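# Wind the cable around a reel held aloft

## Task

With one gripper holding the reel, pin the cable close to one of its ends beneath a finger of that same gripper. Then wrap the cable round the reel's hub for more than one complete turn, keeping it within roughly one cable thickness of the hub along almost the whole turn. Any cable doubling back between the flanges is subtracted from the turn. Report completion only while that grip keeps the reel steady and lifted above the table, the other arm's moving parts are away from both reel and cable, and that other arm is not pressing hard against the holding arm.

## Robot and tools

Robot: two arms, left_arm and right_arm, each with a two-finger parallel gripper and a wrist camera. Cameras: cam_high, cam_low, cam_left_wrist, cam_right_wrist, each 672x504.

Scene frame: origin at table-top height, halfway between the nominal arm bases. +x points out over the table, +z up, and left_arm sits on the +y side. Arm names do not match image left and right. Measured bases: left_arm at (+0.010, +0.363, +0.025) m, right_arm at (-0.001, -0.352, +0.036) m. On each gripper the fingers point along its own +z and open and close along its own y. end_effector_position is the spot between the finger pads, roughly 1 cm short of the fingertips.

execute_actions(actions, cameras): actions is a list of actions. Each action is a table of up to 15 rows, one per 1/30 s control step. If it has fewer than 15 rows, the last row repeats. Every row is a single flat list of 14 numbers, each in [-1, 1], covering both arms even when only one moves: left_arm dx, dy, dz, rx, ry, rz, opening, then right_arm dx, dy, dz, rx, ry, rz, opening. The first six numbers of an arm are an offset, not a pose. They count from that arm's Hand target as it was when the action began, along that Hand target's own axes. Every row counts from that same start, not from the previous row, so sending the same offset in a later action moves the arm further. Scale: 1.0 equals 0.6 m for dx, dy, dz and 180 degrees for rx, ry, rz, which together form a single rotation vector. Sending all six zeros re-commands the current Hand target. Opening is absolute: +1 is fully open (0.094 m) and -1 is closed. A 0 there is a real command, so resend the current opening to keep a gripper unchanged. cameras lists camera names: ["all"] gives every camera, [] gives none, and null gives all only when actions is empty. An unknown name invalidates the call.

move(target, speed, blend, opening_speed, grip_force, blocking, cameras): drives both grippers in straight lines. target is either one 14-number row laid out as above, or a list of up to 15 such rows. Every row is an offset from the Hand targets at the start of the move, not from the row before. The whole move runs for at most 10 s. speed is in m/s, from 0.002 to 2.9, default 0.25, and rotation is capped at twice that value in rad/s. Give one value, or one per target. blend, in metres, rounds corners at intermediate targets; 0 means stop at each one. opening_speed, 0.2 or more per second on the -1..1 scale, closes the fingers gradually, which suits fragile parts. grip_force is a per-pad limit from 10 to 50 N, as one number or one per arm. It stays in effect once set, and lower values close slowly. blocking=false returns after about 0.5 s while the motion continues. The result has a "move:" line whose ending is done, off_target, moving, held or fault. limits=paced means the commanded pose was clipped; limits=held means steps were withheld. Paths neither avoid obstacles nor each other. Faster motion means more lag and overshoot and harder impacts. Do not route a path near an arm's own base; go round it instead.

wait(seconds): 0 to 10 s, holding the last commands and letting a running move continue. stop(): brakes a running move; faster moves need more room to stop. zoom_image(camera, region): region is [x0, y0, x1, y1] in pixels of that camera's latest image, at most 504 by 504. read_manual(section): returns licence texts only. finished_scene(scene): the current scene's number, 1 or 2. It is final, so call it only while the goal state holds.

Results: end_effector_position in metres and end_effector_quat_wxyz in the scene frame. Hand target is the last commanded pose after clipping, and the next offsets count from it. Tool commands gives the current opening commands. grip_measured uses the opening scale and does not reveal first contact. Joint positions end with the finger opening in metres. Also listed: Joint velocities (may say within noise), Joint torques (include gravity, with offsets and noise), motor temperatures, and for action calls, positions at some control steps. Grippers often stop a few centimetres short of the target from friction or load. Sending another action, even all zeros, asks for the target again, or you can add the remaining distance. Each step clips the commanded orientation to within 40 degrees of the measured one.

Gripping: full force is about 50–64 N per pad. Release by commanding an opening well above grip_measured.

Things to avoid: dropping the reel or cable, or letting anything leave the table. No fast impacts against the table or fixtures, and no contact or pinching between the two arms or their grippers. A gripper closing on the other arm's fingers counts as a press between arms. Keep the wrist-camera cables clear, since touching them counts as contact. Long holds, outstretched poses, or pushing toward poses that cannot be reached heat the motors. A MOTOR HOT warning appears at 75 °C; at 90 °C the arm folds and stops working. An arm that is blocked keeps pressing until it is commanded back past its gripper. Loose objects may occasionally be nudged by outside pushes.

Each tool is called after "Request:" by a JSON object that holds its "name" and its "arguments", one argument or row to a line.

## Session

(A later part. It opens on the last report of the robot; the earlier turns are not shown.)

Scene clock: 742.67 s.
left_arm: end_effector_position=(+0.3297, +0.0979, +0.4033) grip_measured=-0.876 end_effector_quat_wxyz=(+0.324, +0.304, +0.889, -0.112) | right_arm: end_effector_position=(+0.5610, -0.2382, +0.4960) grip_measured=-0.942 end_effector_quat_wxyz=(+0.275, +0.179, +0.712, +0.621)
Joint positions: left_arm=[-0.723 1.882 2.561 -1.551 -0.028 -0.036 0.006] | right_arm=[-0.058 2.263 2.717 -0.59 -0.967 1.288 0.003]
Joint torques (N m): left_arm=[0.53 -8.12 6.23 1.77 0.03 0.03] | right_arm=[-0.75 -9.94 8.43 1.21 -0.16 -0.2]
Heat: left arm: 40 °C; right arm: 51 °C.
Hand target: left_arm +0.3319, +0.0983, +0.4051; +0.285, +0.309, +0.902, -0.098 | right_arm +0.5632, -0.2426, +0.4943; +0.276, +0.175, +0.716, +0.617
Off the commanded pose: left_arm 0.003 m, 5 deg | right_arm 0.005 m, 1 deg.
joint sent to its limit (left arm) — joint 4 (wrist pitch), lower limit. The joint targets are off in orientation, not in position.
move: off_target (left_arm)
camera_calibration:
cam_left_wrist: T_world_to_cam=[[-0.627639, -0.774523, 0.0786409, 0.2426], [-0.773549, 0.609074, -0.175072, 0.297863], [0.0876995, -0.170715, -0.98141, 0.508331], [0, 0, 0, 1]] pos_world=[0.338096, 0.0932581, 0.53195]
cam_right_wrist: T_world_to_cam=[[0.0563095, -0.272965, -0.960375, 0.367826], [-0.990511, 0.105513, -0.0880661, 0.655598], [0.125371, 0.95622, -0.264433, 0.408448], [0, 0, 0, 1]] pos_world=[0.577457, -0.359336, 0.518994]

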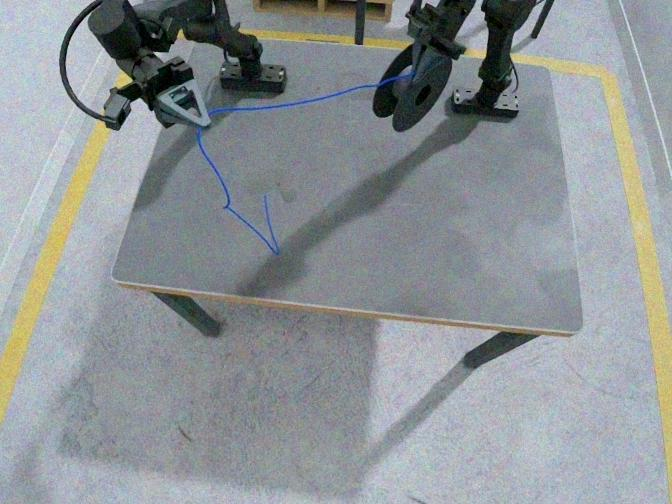

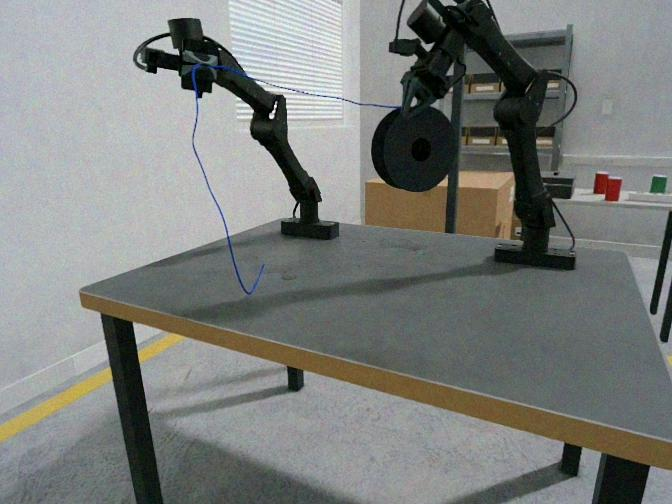

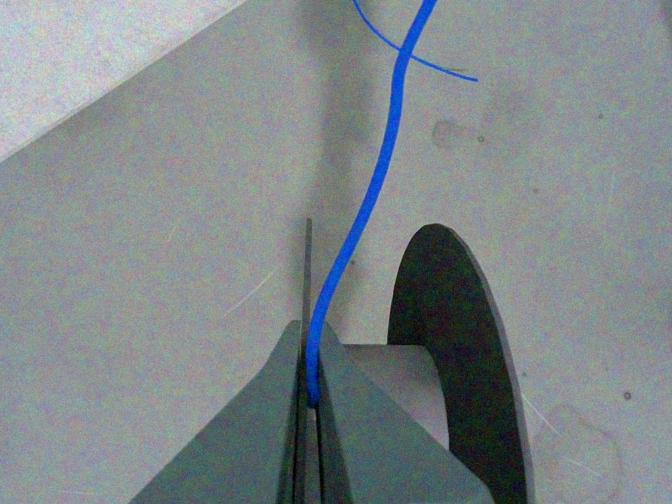

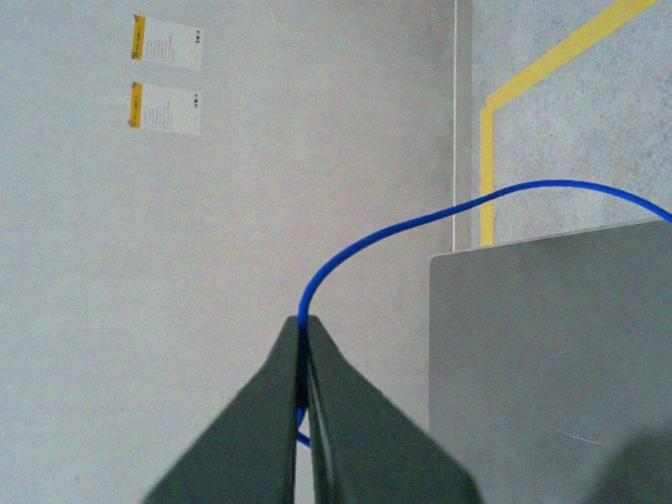

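Request:
{"name": "move", "arguments": {
  "target": [
    [0,0,0, 0,0,0, -1, 0.1135,-0.2583,0.0042,0,0,0, -1],
    [0,0,0, 0,0,0, -1, 0.3202,-0.4622,0.0602,0,0,0, -1],
    [0,0,0, 0,0,0, -1, 0.5483,-0.516,0.136,0,0,0, -1],
    [0,0,0, 0,0,0, -1, 0.7928,-0.467,0.185,0,0,0, -1],
    [0,0,0, 0,0,0, -1, 0.9697,-0.4155,0.2102,0,0,0, -1]
  ],
  "blend": [0.05, 0.05, 0.04, 0.04, 0],
  "speed": 0.22,
  "cameras": ["all"]
}}

Scene clock: 761.10 s.
left_arm: end_effector_position=(+0.3289, +0.0986, +0.4024) grip_measured=-0.876 end_effector_quat_wxyz=(+0.321, +0.305, +0.890, -0.111) | right_arm: end_effector_position=(+0.1992, +0.1548, +0.1340) grip_measured=-0.942 end_effector_quat_wxyz=(+0.268, +0.166, +0.722, +0.615)
Joint positions: left_arm=[-0.723 1.882 2.561 -1.556 -0.028 -0.036 0.006] | right_arm=[1.322 2.173 0.928 1.138 0.381 1.426 0.003]
Joint torques (N m): left_arm=[0.46 -8.16 6.19 1.79 0.01 0.02] | right_arm=[-0.46 -8.38 6.97 1.67 0.21 -0.02]
Heat: left arm: 40 °C; right arm: 52 °C.
Hand target: left_arm +0.3319, +0.0983, +0.4051; +0.285, +0.309, +0.902, -0.098 | right_arm +0.2054, +0.1566, +0.1349; +0.276, +0.175, +0.716, +0.617
Off the commanded pose: left_arm 0.004 m, 5 deg | right_arm 0.006 m, 2 deg.
joint read past its limit (left arm) — joint 4 (wrist pitch), lower limit.
joint sent to its limit (left arm) — joint 4 (wrist pitch), lower limit. The joint targets are off in orientation, not in position.
move: off_target (left_arm)
camera_calibration:
cam_left_wrist: T_world_to_cam=[[-0.627305, -0.774813, 0.0784441, 0.242655], [-0.774261, 0.60967, -0.16977, 0.294733], [0.083715, -0.167234, -0.982357, 0.509035], [0, 0, 0, 1]] pos_world=[0.337805, 0.0934501, 0.531056]
cam_right_wrist: T_world_to_cam=[[0.0615637, -0.296425, -0.95307, 0.149462], [-0.99318, 0.0765327, -0.0879579, 0.228956], [0.0990139, 0.951985, -0.289692, -0.00836962], [0, 0, 0, 1]] pos_world=[0.219022, 0.0347493, 0.160161]

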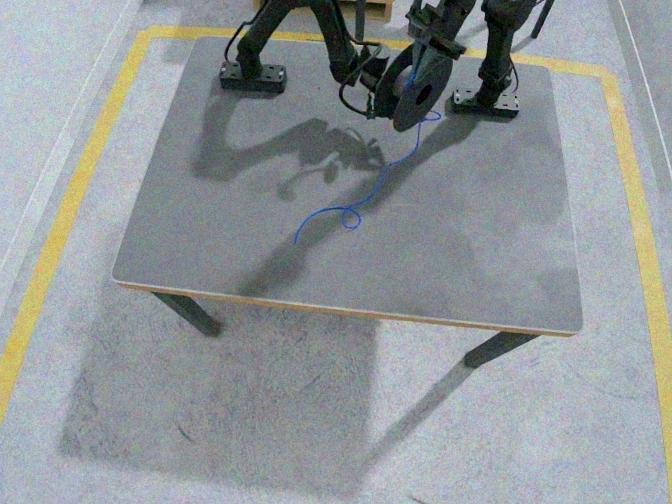

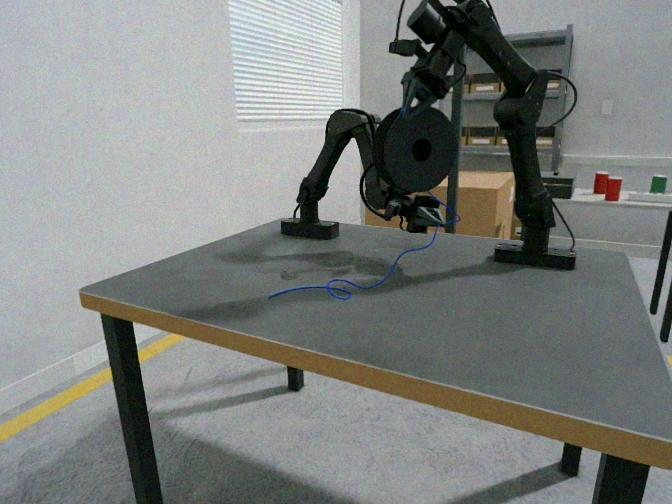

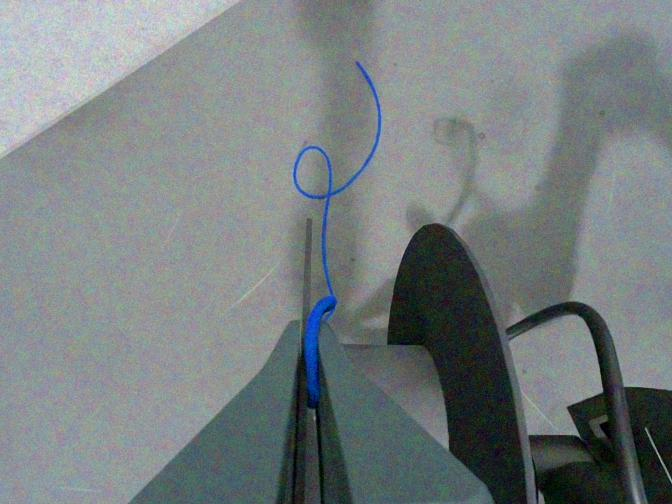

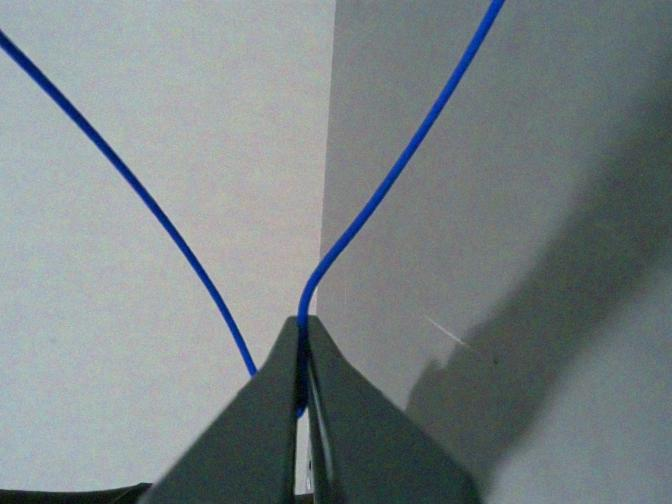

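Request:
{"name": "move", "arguments": {
  "target": [
    [0,0,0, 0,0,0, -1, 0.0985,0.1233,-0.0035,0,0,0, -1],
    [0,0,0, 0,0,0, -1, 0.1028,0.2905,-0.1018,0,0,0, -1],
    [0,0,0, 0,0,0, -1, 0.0283,0.4222,-0.192,0,0,0, -1]
  ],
  "blend": [0.04, 0.04, 0],
  "speed": 0.2,
  "cameras": ["all"]
}}

Scene clock: 793.33 s.
left_arm: end_effector_position=(+0.3284, +0.0990, +0.4019) grip_measured=-0.876 end_effector_quat_wxyz=(+0.320, +0.305, +0.890, -0.110) | right_arm: end_effector_position=(+0.0998, +0.1237, +0.3760) grip_measured=-0.942 end_effector_quat_wxyz=(+0.275, +0.166, +0.725, +0.610)
Joint positions: left_arm=[-0.723 1.882 2.561 -1.559 -0.028 -0.036 0.006] | right_arm=[1.597 1.54 1.242 0.163 0.666 1.455 0.003]
Joint torques (N m): left_arm=[0.61 -8.14 6.22 1.81 0 0.05] | right_arm=[0.68 -7.27 10.04 1.33 0.27 0.04]
Heat: left arm: 41 °C; right arm: 54 °C.
Hand target: left_arm +0.3319, +0.0983, +0.4051; +0.285, +0.309, +0.902, -0.098 | right_arm +0.0987, +0.1210, +0.3900; +0.276, +0.175, +0.716, +0.617
Off the commanded pose: left_arm 0.005 m, 5 deg | right_arm 0.014 m, 2 deg.
joint read past its limit (left arm) — joint 4 (wrist pitch), lower limit.
joint sent to its limit (left arm) — joint 4 (wrist pitch), lower limit. The joint targets are off in orientation, not in position.
move: off_target (left_arm, right_arm)
camera_calibration:
cam_left_wrist: T_world_to_cam=[[-0.627103, -0.774979, 0.0784146, 0.242757], [-0.774669, 0.609977, -0.166779, 0.292961], [0.081419, -0.165333, -0.982871, 0.509359], [0, 0, 0, 1]] pos_world=[0.33771, 0.0936457, 0.530459]
cam_right_wrist: T_world_to_cam=[[0.0662648, -0.309831, -0.94848, 0.376439], [-0.991527, 0.085995, -0.0973635, 0.156032], [0.111731, 0.946895, -0.301508, 0.104868], [0, 0, 0, 1]] pos_world=[0.118048, 0.00391621, 0.403855]

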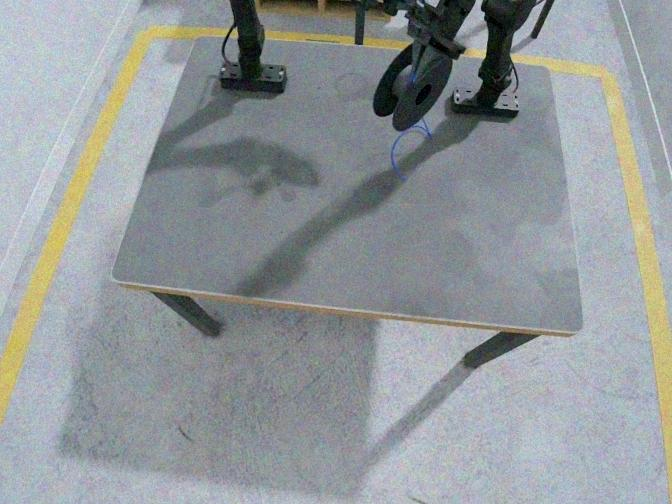

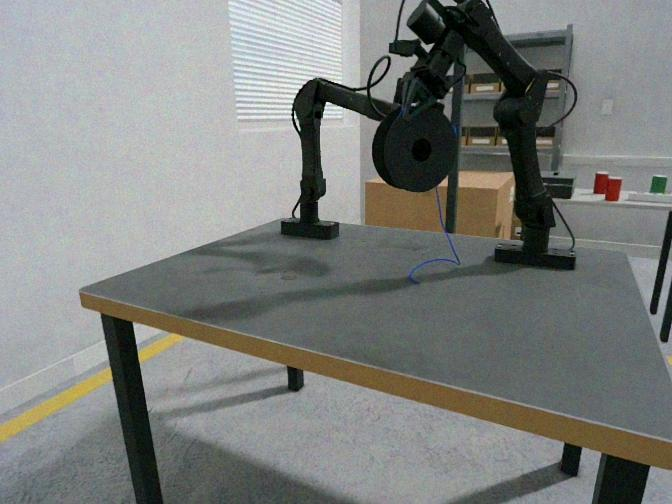

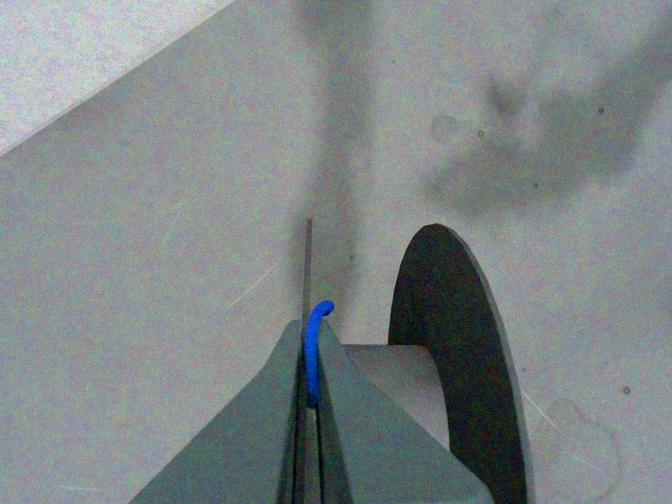

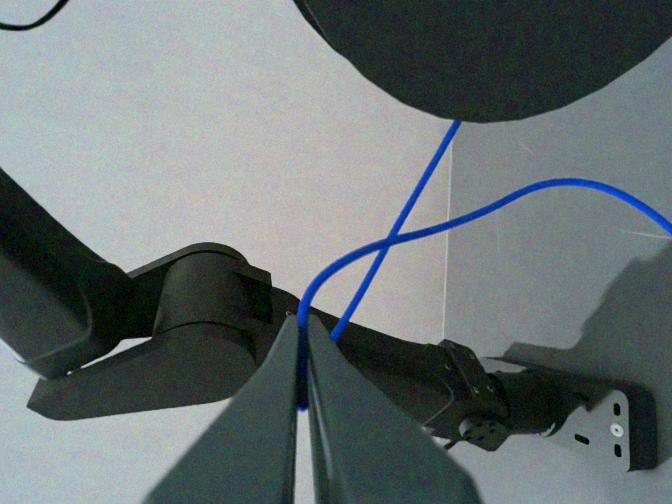

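Request:
{"name": "move", "arguments": {
  "target": [
    [0,0,0, 0,0,0, -1, -0.1357,0.0933,-0.0102,0,0,0, -1],
    [0,0,0, 0,0,0, -1, -0.3055,0.0968,-0.0043,0,0,0, -1],
    [0,0,0, 0,0,0, -1, -0.4398,-0.0105,0.0205,0,0,0, -1]
  ],
  "blend": [0.04, 0.04, 0],
  "speed": 0.15,
  "cameras": ["all"]
}}

Scene clock: 805.33 s.
left_arm: end_effector_position=(+0.3378, +0.0870, +0.4066) grip_measured=-0.876 end_effector_quat_wxyz=(+0.337, +0.298, +0.884, -0.128) | right_arm: end_effector_position=(+0.2994, -0.0114, +0.4268) grip_measured=-0.942 end_effector_quat_wxyz=(+0.242, +0.160, +0.726, +0.623)
Joint positions: left_arm=[-0.723 1.895 2.561 -1.499 -0.011 -0.051 0.006] | right_arm=[0.764 1.338 1.263 -0.034 -0.225 1.392 0.003]
Joint torques (N m): left_arm=[0.59 -9.42 6.56 1.34 -0.13 0.19] | right_arm=[-2.61 -5.49 6.32 1.81 0.44 -0.23]
Heat: left arm: 40 °C; right arm: 52 °C.
Hand target: left_arm +0.3319, +0.0983, +0.4050; +0.285, +0.309, +0.902, -0.098 | right_arm +0.3143, -0.0265, +0.4302; +0.276, +0.175, +0.716, +0.617
Off the commanded pose: left_arm 0.013 m, 7 deg | right_arm 0.021 m, 4 deg.
joint sent to its limit (left arm) — joint 4 (wrist pitch), lower limit. The joint targets are off in orientation, not in position.
move: off_target (left_arm, right_arm)
camera_calibration:
cam_left_wrist: T_world_to_cam=[[-0.628909, -0.770778, 0.101859, 0.229687], [-0.770672, 0.600731, -0.212573, 0.326352], [0.102657, -0.212189, -0.971822, 0.503631], [0, 0, 0, 1]] pos_world=[0.344262, 0.0878528, 0.535417]
cam_right_wrist: T_world_to_cam=[[0.0483775, -0.282009, -0.958191, 0.379325], [-0.997786, 0.0301927, -0.0592627, 0.355554], [0.045643, 0.958936, -0.279924, 0.236535], [0, 0, 0, 1]] pos_world=[0.32562, -0.130584, 0.450749]

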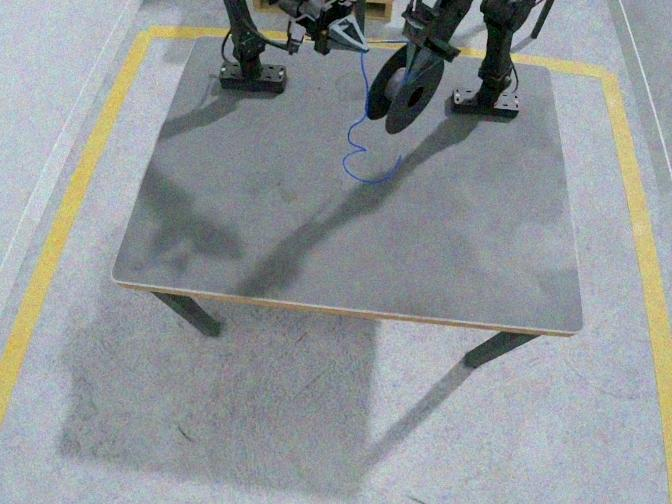

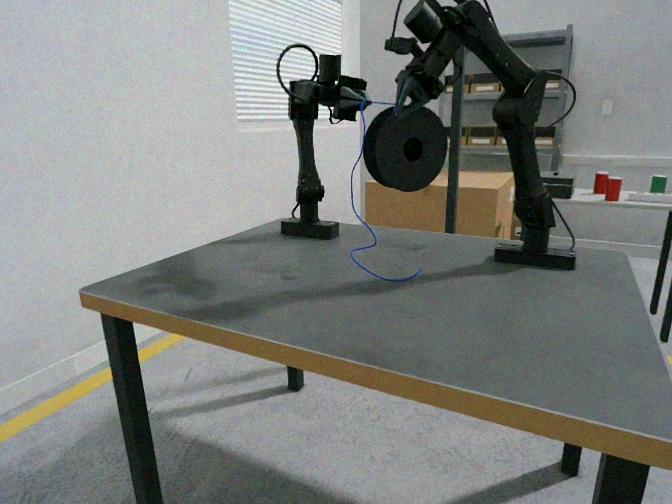

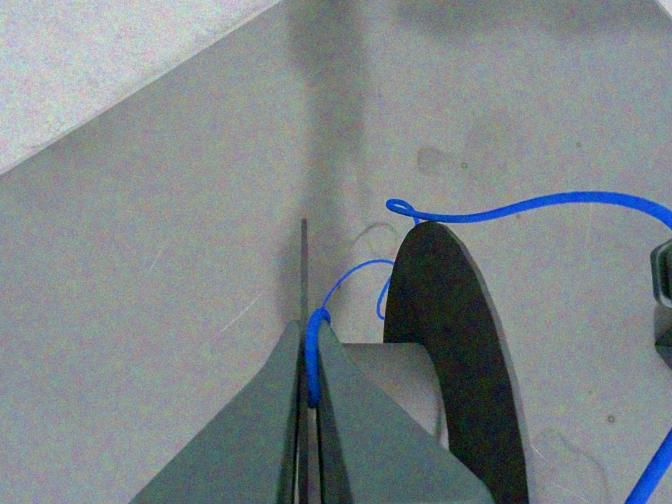

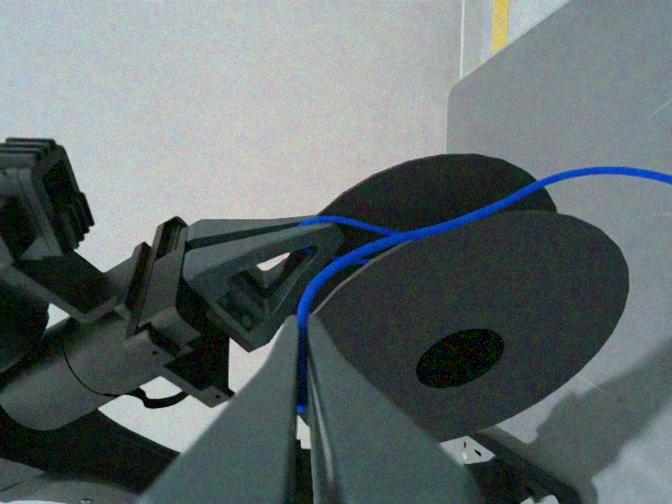

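Request:
{"name": "zoom_image", "arguments": {
  "camera": "cam_right_wrist",
  "region": [200, 130, 640, 450]
}}

Request:
{"name": "zoom_image", "arguments": {
  "camera": "cam_high",
  "region": [320, 10, 480, 190]
}}

Request:
{"name": "zoom_image", "arguments": {
  "camera": "cam_left_wrist",
  "region": [260, 180, 672, 504]
}}

Scaled by 1.145 from the camera's 672x504 image, which has a finer 960x720 frame.

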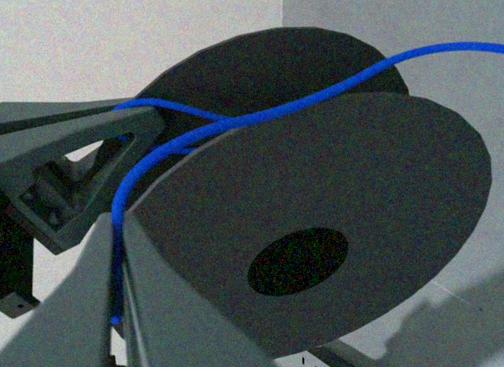

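Scaled by 2.800 from the camera's 672x504 image, which has a finer 960x720 frame.

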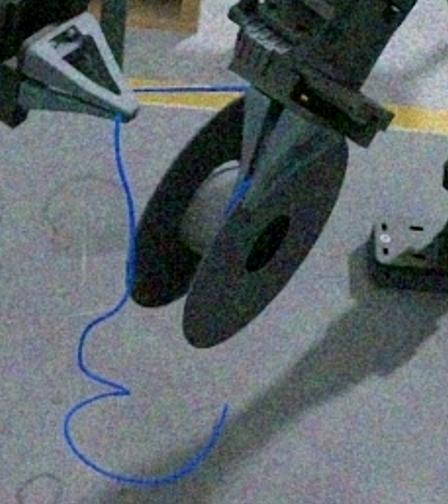

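Scaled by 1.223 from the camera's 672x504 image, which has a finer 960x720 frame.

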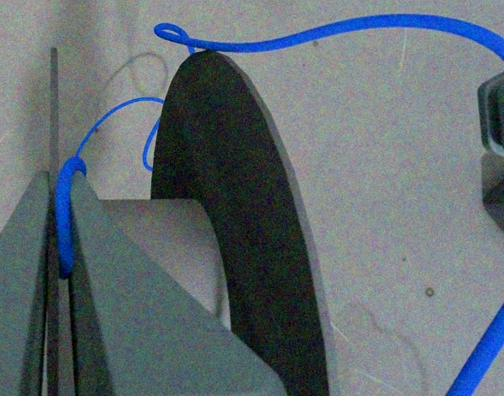

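Request:
{"name": "move", "arguments": {
  "target": [
    [0,0,0, 0,0,0, -1, 0.3105,0.0822,-0.0367,0,0,0, -1],
    [0,0,0, 0,0,0, -1, 0.3963,-0.0165,-0.0195,0,0,0, -1],
    [0,0,0, 0,0,0, -1, 0.3035,0.0162,-0.0143,0,0,0, -1]
  ],
  "blend": [0.03, 0.02, 0],
  "speed": 0.2,
  "cameras": ["all"]
}}

Scene clock: 855.97 s.
left_arm: end_effector_position=(+0.3302, +0.0949, +0.3972) grip_measured=-0.876 end_effector_quat_wxyz=(+0.314, +0.307, +0.891, -0.114) | right_arm: end_effector_position=(+0.1651, +0.0802, +0.3935) grip_measured=-0.942 end_effector_quat_wxyz=(+0.271, +0.176, +0.723, +0.610)
Joint positions: left_arm=[-0.723 1.895 2.561 -1.556 -0.017 -0.037 0.006] | right_arm=[1.381 1.396 1.182 0.093 0.459 1.445 0.003]
Joint torques (N m): left_arm=[0.55 -9.42 6.28 1.8 -0.11 0.05] | right_arm=[0.17 -6.34 9.58 1.46 0.13 -0.13]
Motor temperatures (°C): left_arm=[28 36 38 38 28 27 31] | right_arm=[27 37 42 57 29 28 31]
Heat: left arm: 38 °C; right arm: 57 °C.
Hand target: left_arm +0.3319, +0.0982, +0.4050; +0.285, +0.309, +0.902, -0.098 | right_arm +0.1650, +0.0761, +0.4077; +0.276, +0.175, +0.716, +0.617
Off the commanded pose: left_arm 0.009 m, 4 deg | right_arm 0.015 m, 1 deg.
joint read past its limit (left arm) — joint 4 (wrist pitch), lower limit.
joint sent to its limit (left arm) — joint 4 (wrist pitch), lower limit. The joint targets are off in orientation, not in position.
move: off_target (left_arm, right_arm)
camera_calibration:
cam_left_wrist: T_world_to_cam=[[-0.631002, -0.770871, 0.0871438, 0.238424], [-0.772867, 0.614924, -0.156668, 0.290869], [0.0671843, -0.166209, -0.983799, 0.509127], [0, 0, 0, 1]] pos_world=[0.341043, 0.0895529, 0.525671]
cam_right_wrist: T_world_to_cam=[[0.04695, -0.30169, -0.952249, 0.379229], [-0.992161, 0.0964395, -0.0794716, 0.218438], [0.11581, 0.948516, -0.294797, 0.140664], [0, 0, 0, 1]] pos_world=[0.18263, -0.0400788, 0.419947]

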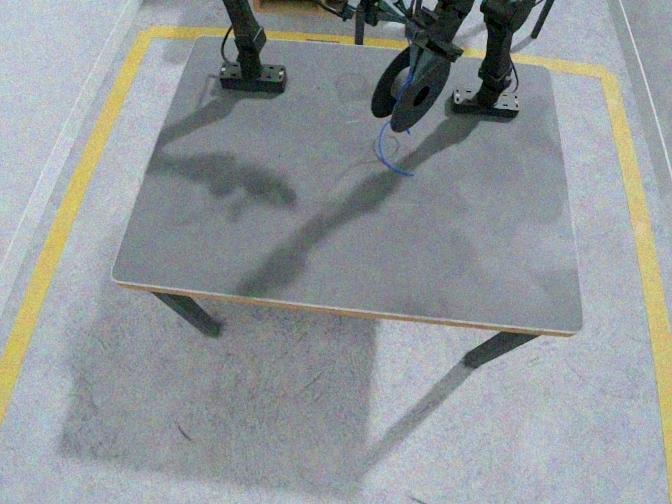

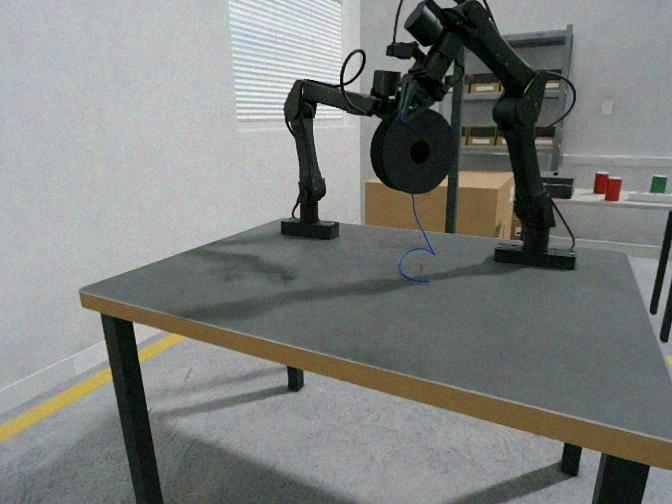

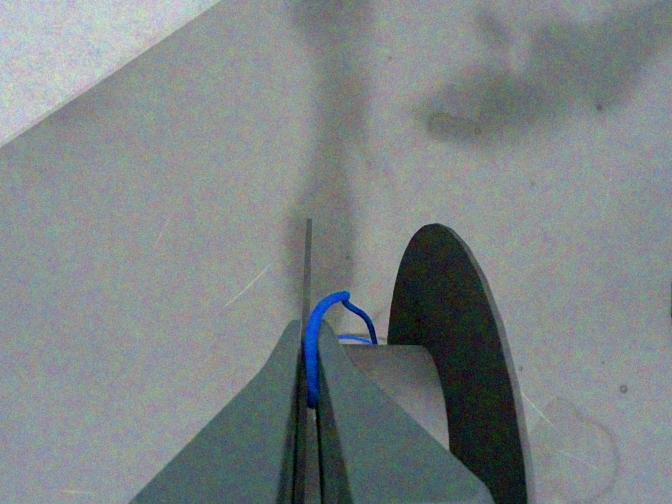

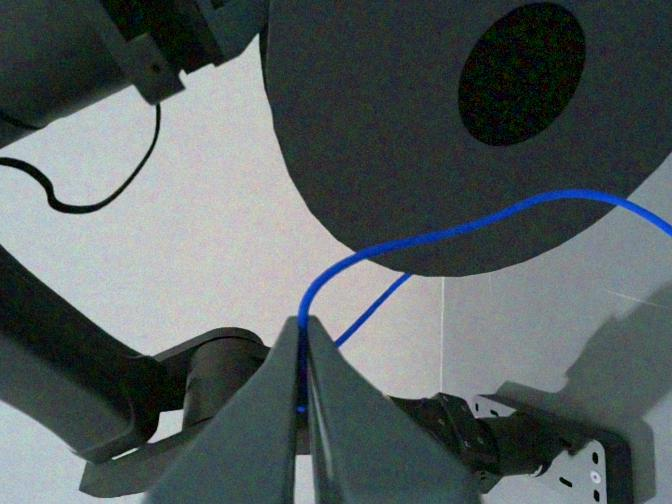

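Request:
{"name": "move", "arguments": {
  "target": [
    [0,0,0,0,0,0,-1,-0.1526,-0.0122,-0.0017,0,0,0,-1],
    [0,0,0,0,0,0,-1,-0.2842,-0.0432,0.0153,0,0,0,-1]
  ],
  "speed": 0.2,
  "blend": [0.03,0],
  "cameras": ["cam_high","cam_low","cam_left_wrist"]
}}

Scene clock: 876.10 s.
left_arm: end_effector_position=(+0.3355, +0.0884, +0.4042) grip_measured=-0.876 end_effector_quat_wxyz=(+0.331, +0.300, +0.886, -0.127) | right_arm: end_effector_position=(+0.2939, -0.0112, +0.4112) grip_measured=-0.942 end_effector_quat_wxyz=(+0.250, +0.163, +0.720, +0.626)
Joint positions: left_arm=[-0.723 1.895 2.561 -1.513 -0.009 -0.049 0.006] | right_arm=[0.788 1.31 1.166 0.052 -0.186 1.396 0.003]
Joint torques (N m): left_arm=[0.49 -9.48 6.49 1.48 -0.15 0.16] | right_arm=[-1.98 -4.57 7.58 1.66 0.35 -0.22]
Heat: left arm: 39 °C; right arm: 53 °C.
Hand target: left_arm +0.3319, +0.0982, +0.4050; +0.285, +0.309, +0.902, -0.098 | right_arm +0.3071, -0.0221, +0.4121; +0.276, +0.175, +0.716, +0.617
Off the commanded pose: left_arm 0.010 m, 7 deg | right_arm 0.017 m, 4 deg.
joint sent to its limit (left arm) — joint 4 (wrist pitch), lower limit. The joint targets are off in orientation, not in position.
move: off_target (left_arm, right_arm)
camera_calibration:
cam_left_wrist: T_world_to_cam=[[-0.629821, -0.769985, 0.102216, 0.229663], [-0.77136, 0.604558, -0.19878, 0.317528], [0.0912622, -0.204041, -0.974699, 0.506094], [0, 0, 0, 1]] pos_world=[0.343388, 0.0881364, 0.532933]
Images, in order (width x height): cam_high 672x504, cam_low 672x504, cam_left_wrist 672x504.

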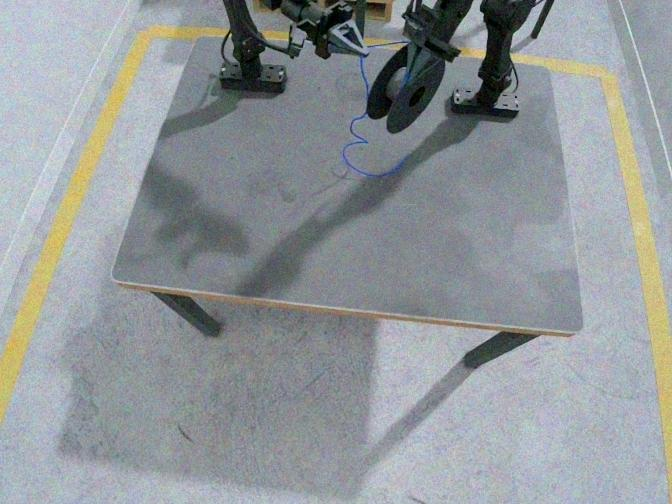

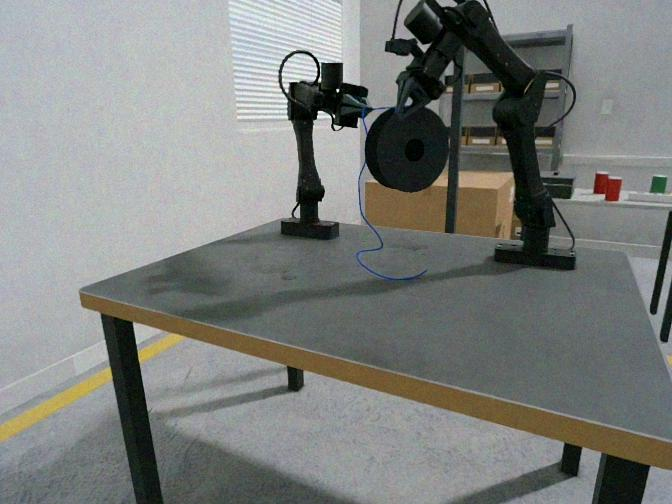

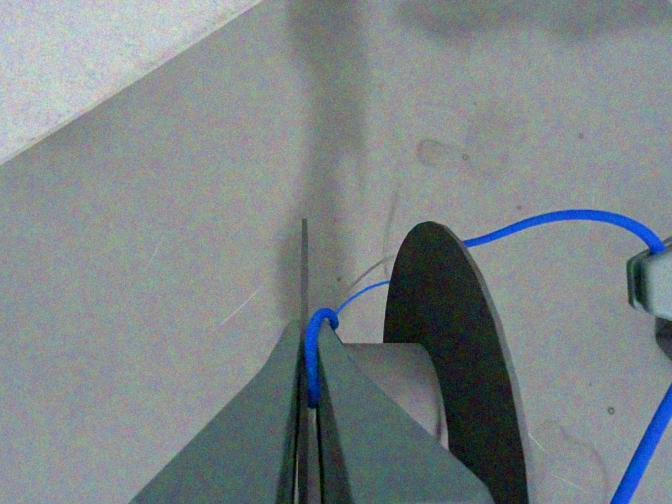

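Request:
{"name": "zoom_image", "arguments": {
  "camera": "cam_left_wrist",
  "region": [280, 180, 672, 474]
}}

Request:
{"name": "zoom_image", "arguments": {
  "camera": "cam_high",
  "region": [320, 20, 460, 140]
}}

Request:
{"name": "zoom_image", "arguments": {
  "camera": "cam_low",
  "region": [330, 70, 470, 210]
}}

Scaled by 1.286 from the camera's 672x504 image, which has a finer 960x720 frame.

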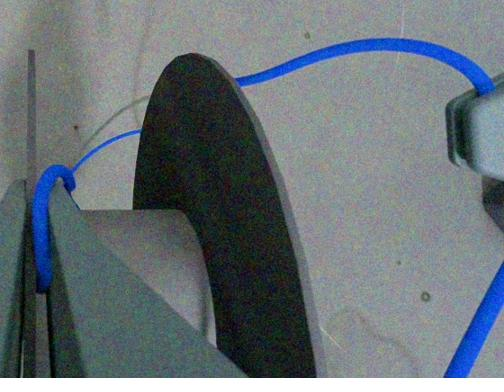

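Scaled by 3.600 from the camera's 672x504 image, which has a finer 960x720 frame.

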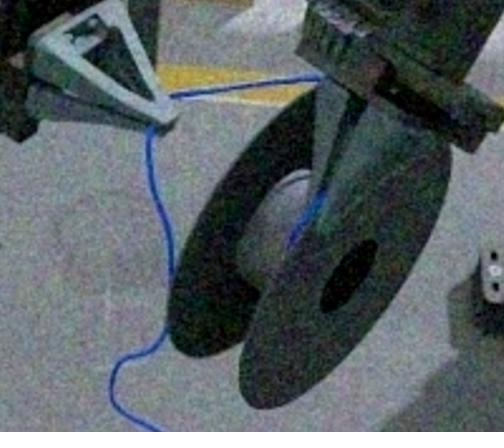

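Scaled by 3.600 from the camera's 672x504 image, which has a finer 960x720 frame.

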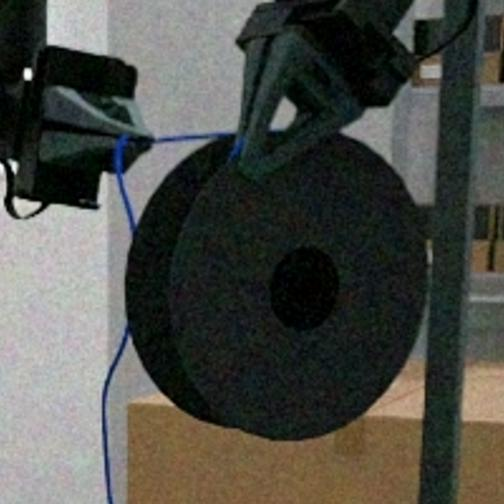

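Request:
{"name": "move", "arguments": {
  "target": [
    [0,0,0,0,0,0,-1,-0.0797,0.0035,0.0148,0,0,0,-1],
    [0,0,0,0,0,0,-1,-0.063,-0.0408,0.0942,0,0,0,-1]
  ],
  "speed": 0.15,
  "blend": [0.02,0],
  "cameras": ["cam_high","cam_low","cam_left_wrist"]
}}

Request:
{"name": "zoom_image", "arguments": {
  "camera": "cam_high",
  "region": [320, 20, 460, 140]
}}

Request:
{"name": "zoom_image", "arguments": {
  "camera": "cam_low",
  "region": [330, 70, 470, 210]
}}

Scene clock: 931.17 s.
left_arm: end_effector_position=(+0.3466, +0.0893, +0.4039) grip_measured=-0.876 end_effector_quat_wxyz=(+0.342, +0.289, +0.887, -0.116) | right_arm: end_effector_position=(+0.3459, +0.0096, +0.3898) grip_measured=-0.942 end_effector_quat_wxyz=(+0.231, +0.140, +0.721, +0.639)
Joint positions: left_arm=[-0.718 1.907 2.561 -1.487 -0.041 -0.055 0.006] | right_arm=[0.687 1.519 1.244 0.192 -0.35 1.387 0.003]
Joint torques (N m): left_arm=[0.12 -10.56 6.68 1.23 0.12 0.21] | right_arm=[-2.11 -5 9.83 1.47 0.95 -0.26]
Heat: left arm: 38 °C; right arm: 54 °C.
Hand target: left_arm +0.3319, +0.0983, +0.4049; +0.285, +0.309, +0.902, -0.098 | right_arm +0.3735, -0.0044, +0.3900; +0.276, +0.175, +0.716, +0.617
Off the commanded pose: left_arm 0.017 m, 7 deg | right_arm 0.031 m, 7 deg.
joint sent to its limit (left arm) — joint 4 (wrist pitch), lower limit. The joint targets are off in orientation, not in position.
move: off_target (left_arm, right_arm)
camera_calibration:
cam_left_wrist: T_world_to_cam=[[-0.60813, -0.789459, 0.0832663, 0.239206], [-0.78464, 0.581847, -0.213995, 0.33827], [0.120492, -0.195471, -0.97328, 0.493527], [0, 0, 0, 1]] pos_world=[0.351422, 0.0884922, 0.53281]
Images, in order (width x height): cam_high 672x504, cam_low 672x504, cam_left_wrist 672x504.

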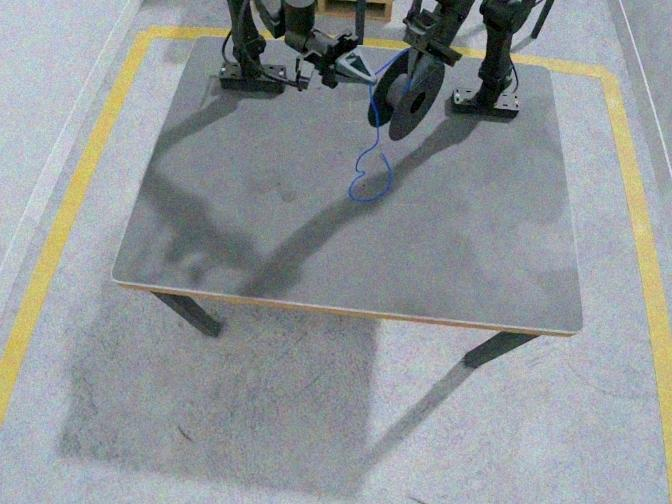

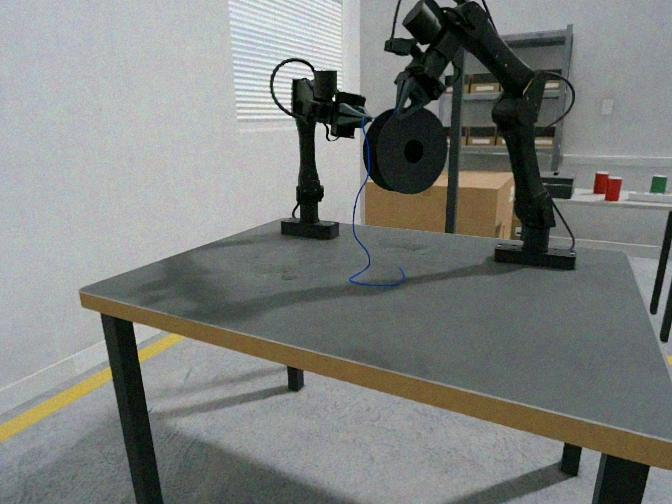

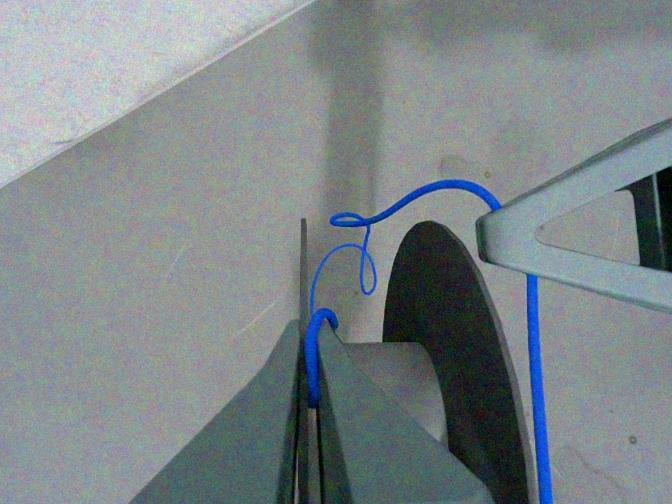

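Scaled by 3.600 from the camera's 672x504 image, which has a finer 960x720 frame.

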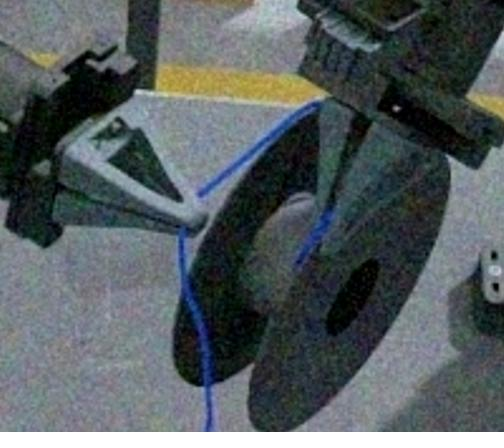

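Scaled by 3.600 from the camera's 672x504 image, which has a finer 960x720 frame.

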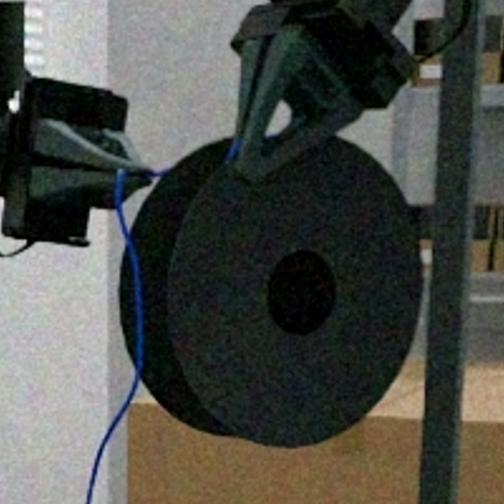

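Request:
{"name": "move", "arguments": {
  "target": [
    [0,0,0,0,0,0,-1,0.0127,0.0863,-0.0127,0,0,0,-1],
    [0,0,0,0,0,0,-1,0.015,0.0733,0.0302,0,0,0,-1]
  ],
  "speed": 0.15,
  "blend": [0.01,0],
  "cameras": ["cam_high","cam_low","cam_left_wrist"]
}}

Request:
{"name": "zoom_image", "arguments": {
  "camera": "cam_high",
  "region": [320, 20, 460, 140]
}}

Request:
{"name": "zoom_image", "arguments": {
  "camera": "cam_low",
  "region": [330, 70, 470, 210]
}}

Scene clock: 966.77 s.
left_arm: end_effector_position=(+0.3361, +0.0964, +0.3931) grip_measured=-0.876 end_effector_quat_wxyz=(+0.313, +0.303, +0.894, -0.104) | right_arm: end_effector_position=(+0.3728, +0.0230, +0.4134) grip_measured=-0.942 end_effector_quat_wxyz=(+0.261, +0.180, +0.725, +0.611)
Joint positions: left_arm=[-0.718 1.907 2.561 -1.553 -0.033 -0.036 0.006] | right_arm=[0.722 1.616 1.473 0.024 -0.206 1.387 0.003]
Joint torques (N m): left_arm=[0.08 -10.61 6.27 1.77 0.03 0.05] | right_arm=[0.28 -7.53 10.63 1.58 0.19 -0.13]
Motor temperatures (°C): left_arm=[28 36 38 37 28 27 31] | right_arm=[27 35 46 56 30 28 31]
Heat: left arm: 38 °C; right arm: 56 °C.
Hand target: left_arm +0.3320, +0.0982, +0.4050; +0.285, +0.309, +0.902, -0.098 | right_arm +0.3734, +0.0231, +0.4301; +0.276, +0.175, +0.716, +0.617
Off the commanded pose: left_arm 0.013 m, 4 deg | right_arm 0.017 m, 2 deg.
joint sent to its limit (left arm) — joint 4 (wrist pitch), lower limit. The joint targets are off in orientation, not in position.
move: off_target (left_arm, right_arm)
camera_calibration:
cam_left_wrist: T_world_to_cam=[[-0.619515, -0.78149, 0.0739827, 0.246], [-0.781718, 0.605603, -0.14887, 0.294736], [0.0715362, -0.150061, -0.986085, 0.502793], [0, 0, 0, 1]] pos_world=[0.346834, 0.0892036, 0.521475]
Images, in order (width x height): cam_high 672x504, cam_low 672x504, cam_left_wrist 672x504.

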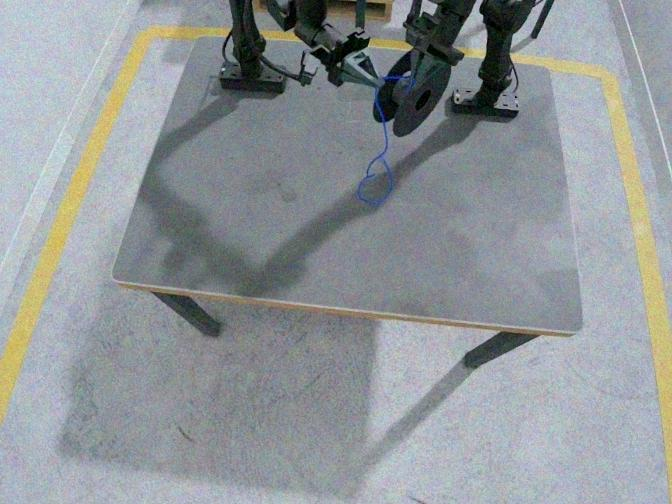

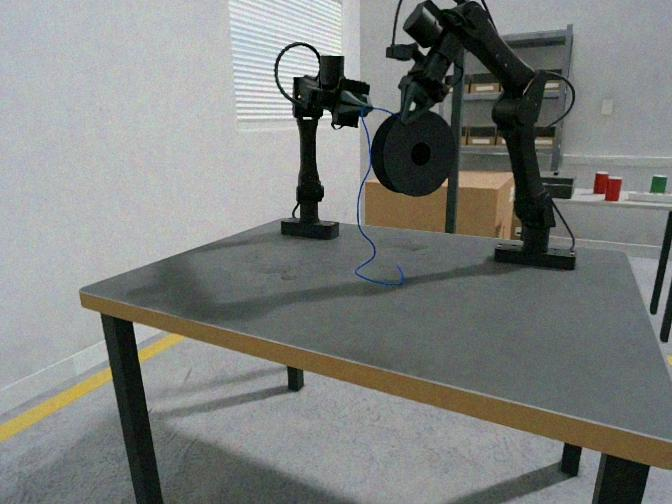

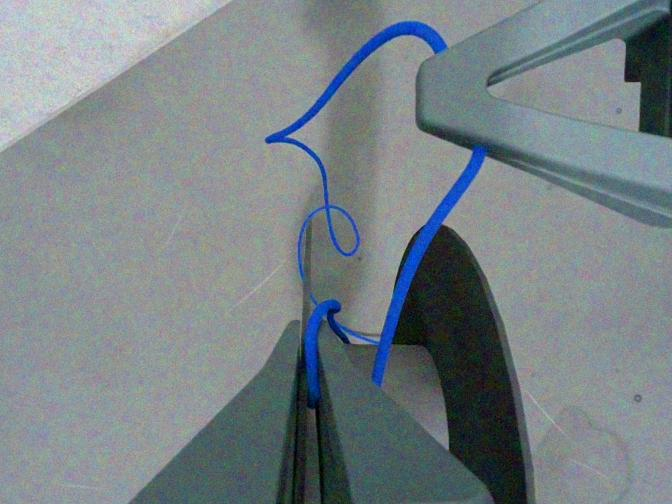

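Scaled by 3.600 from the camera's 672x504 image, which has a finer 960x720 frame.

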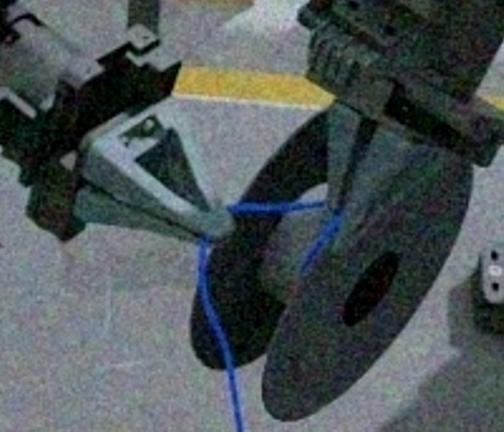

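Scaled by 3.600 from the camera's 672x504 image, which has a finer 960x720 frame.

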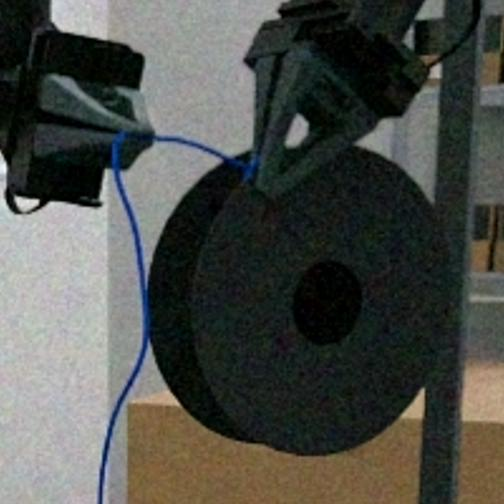

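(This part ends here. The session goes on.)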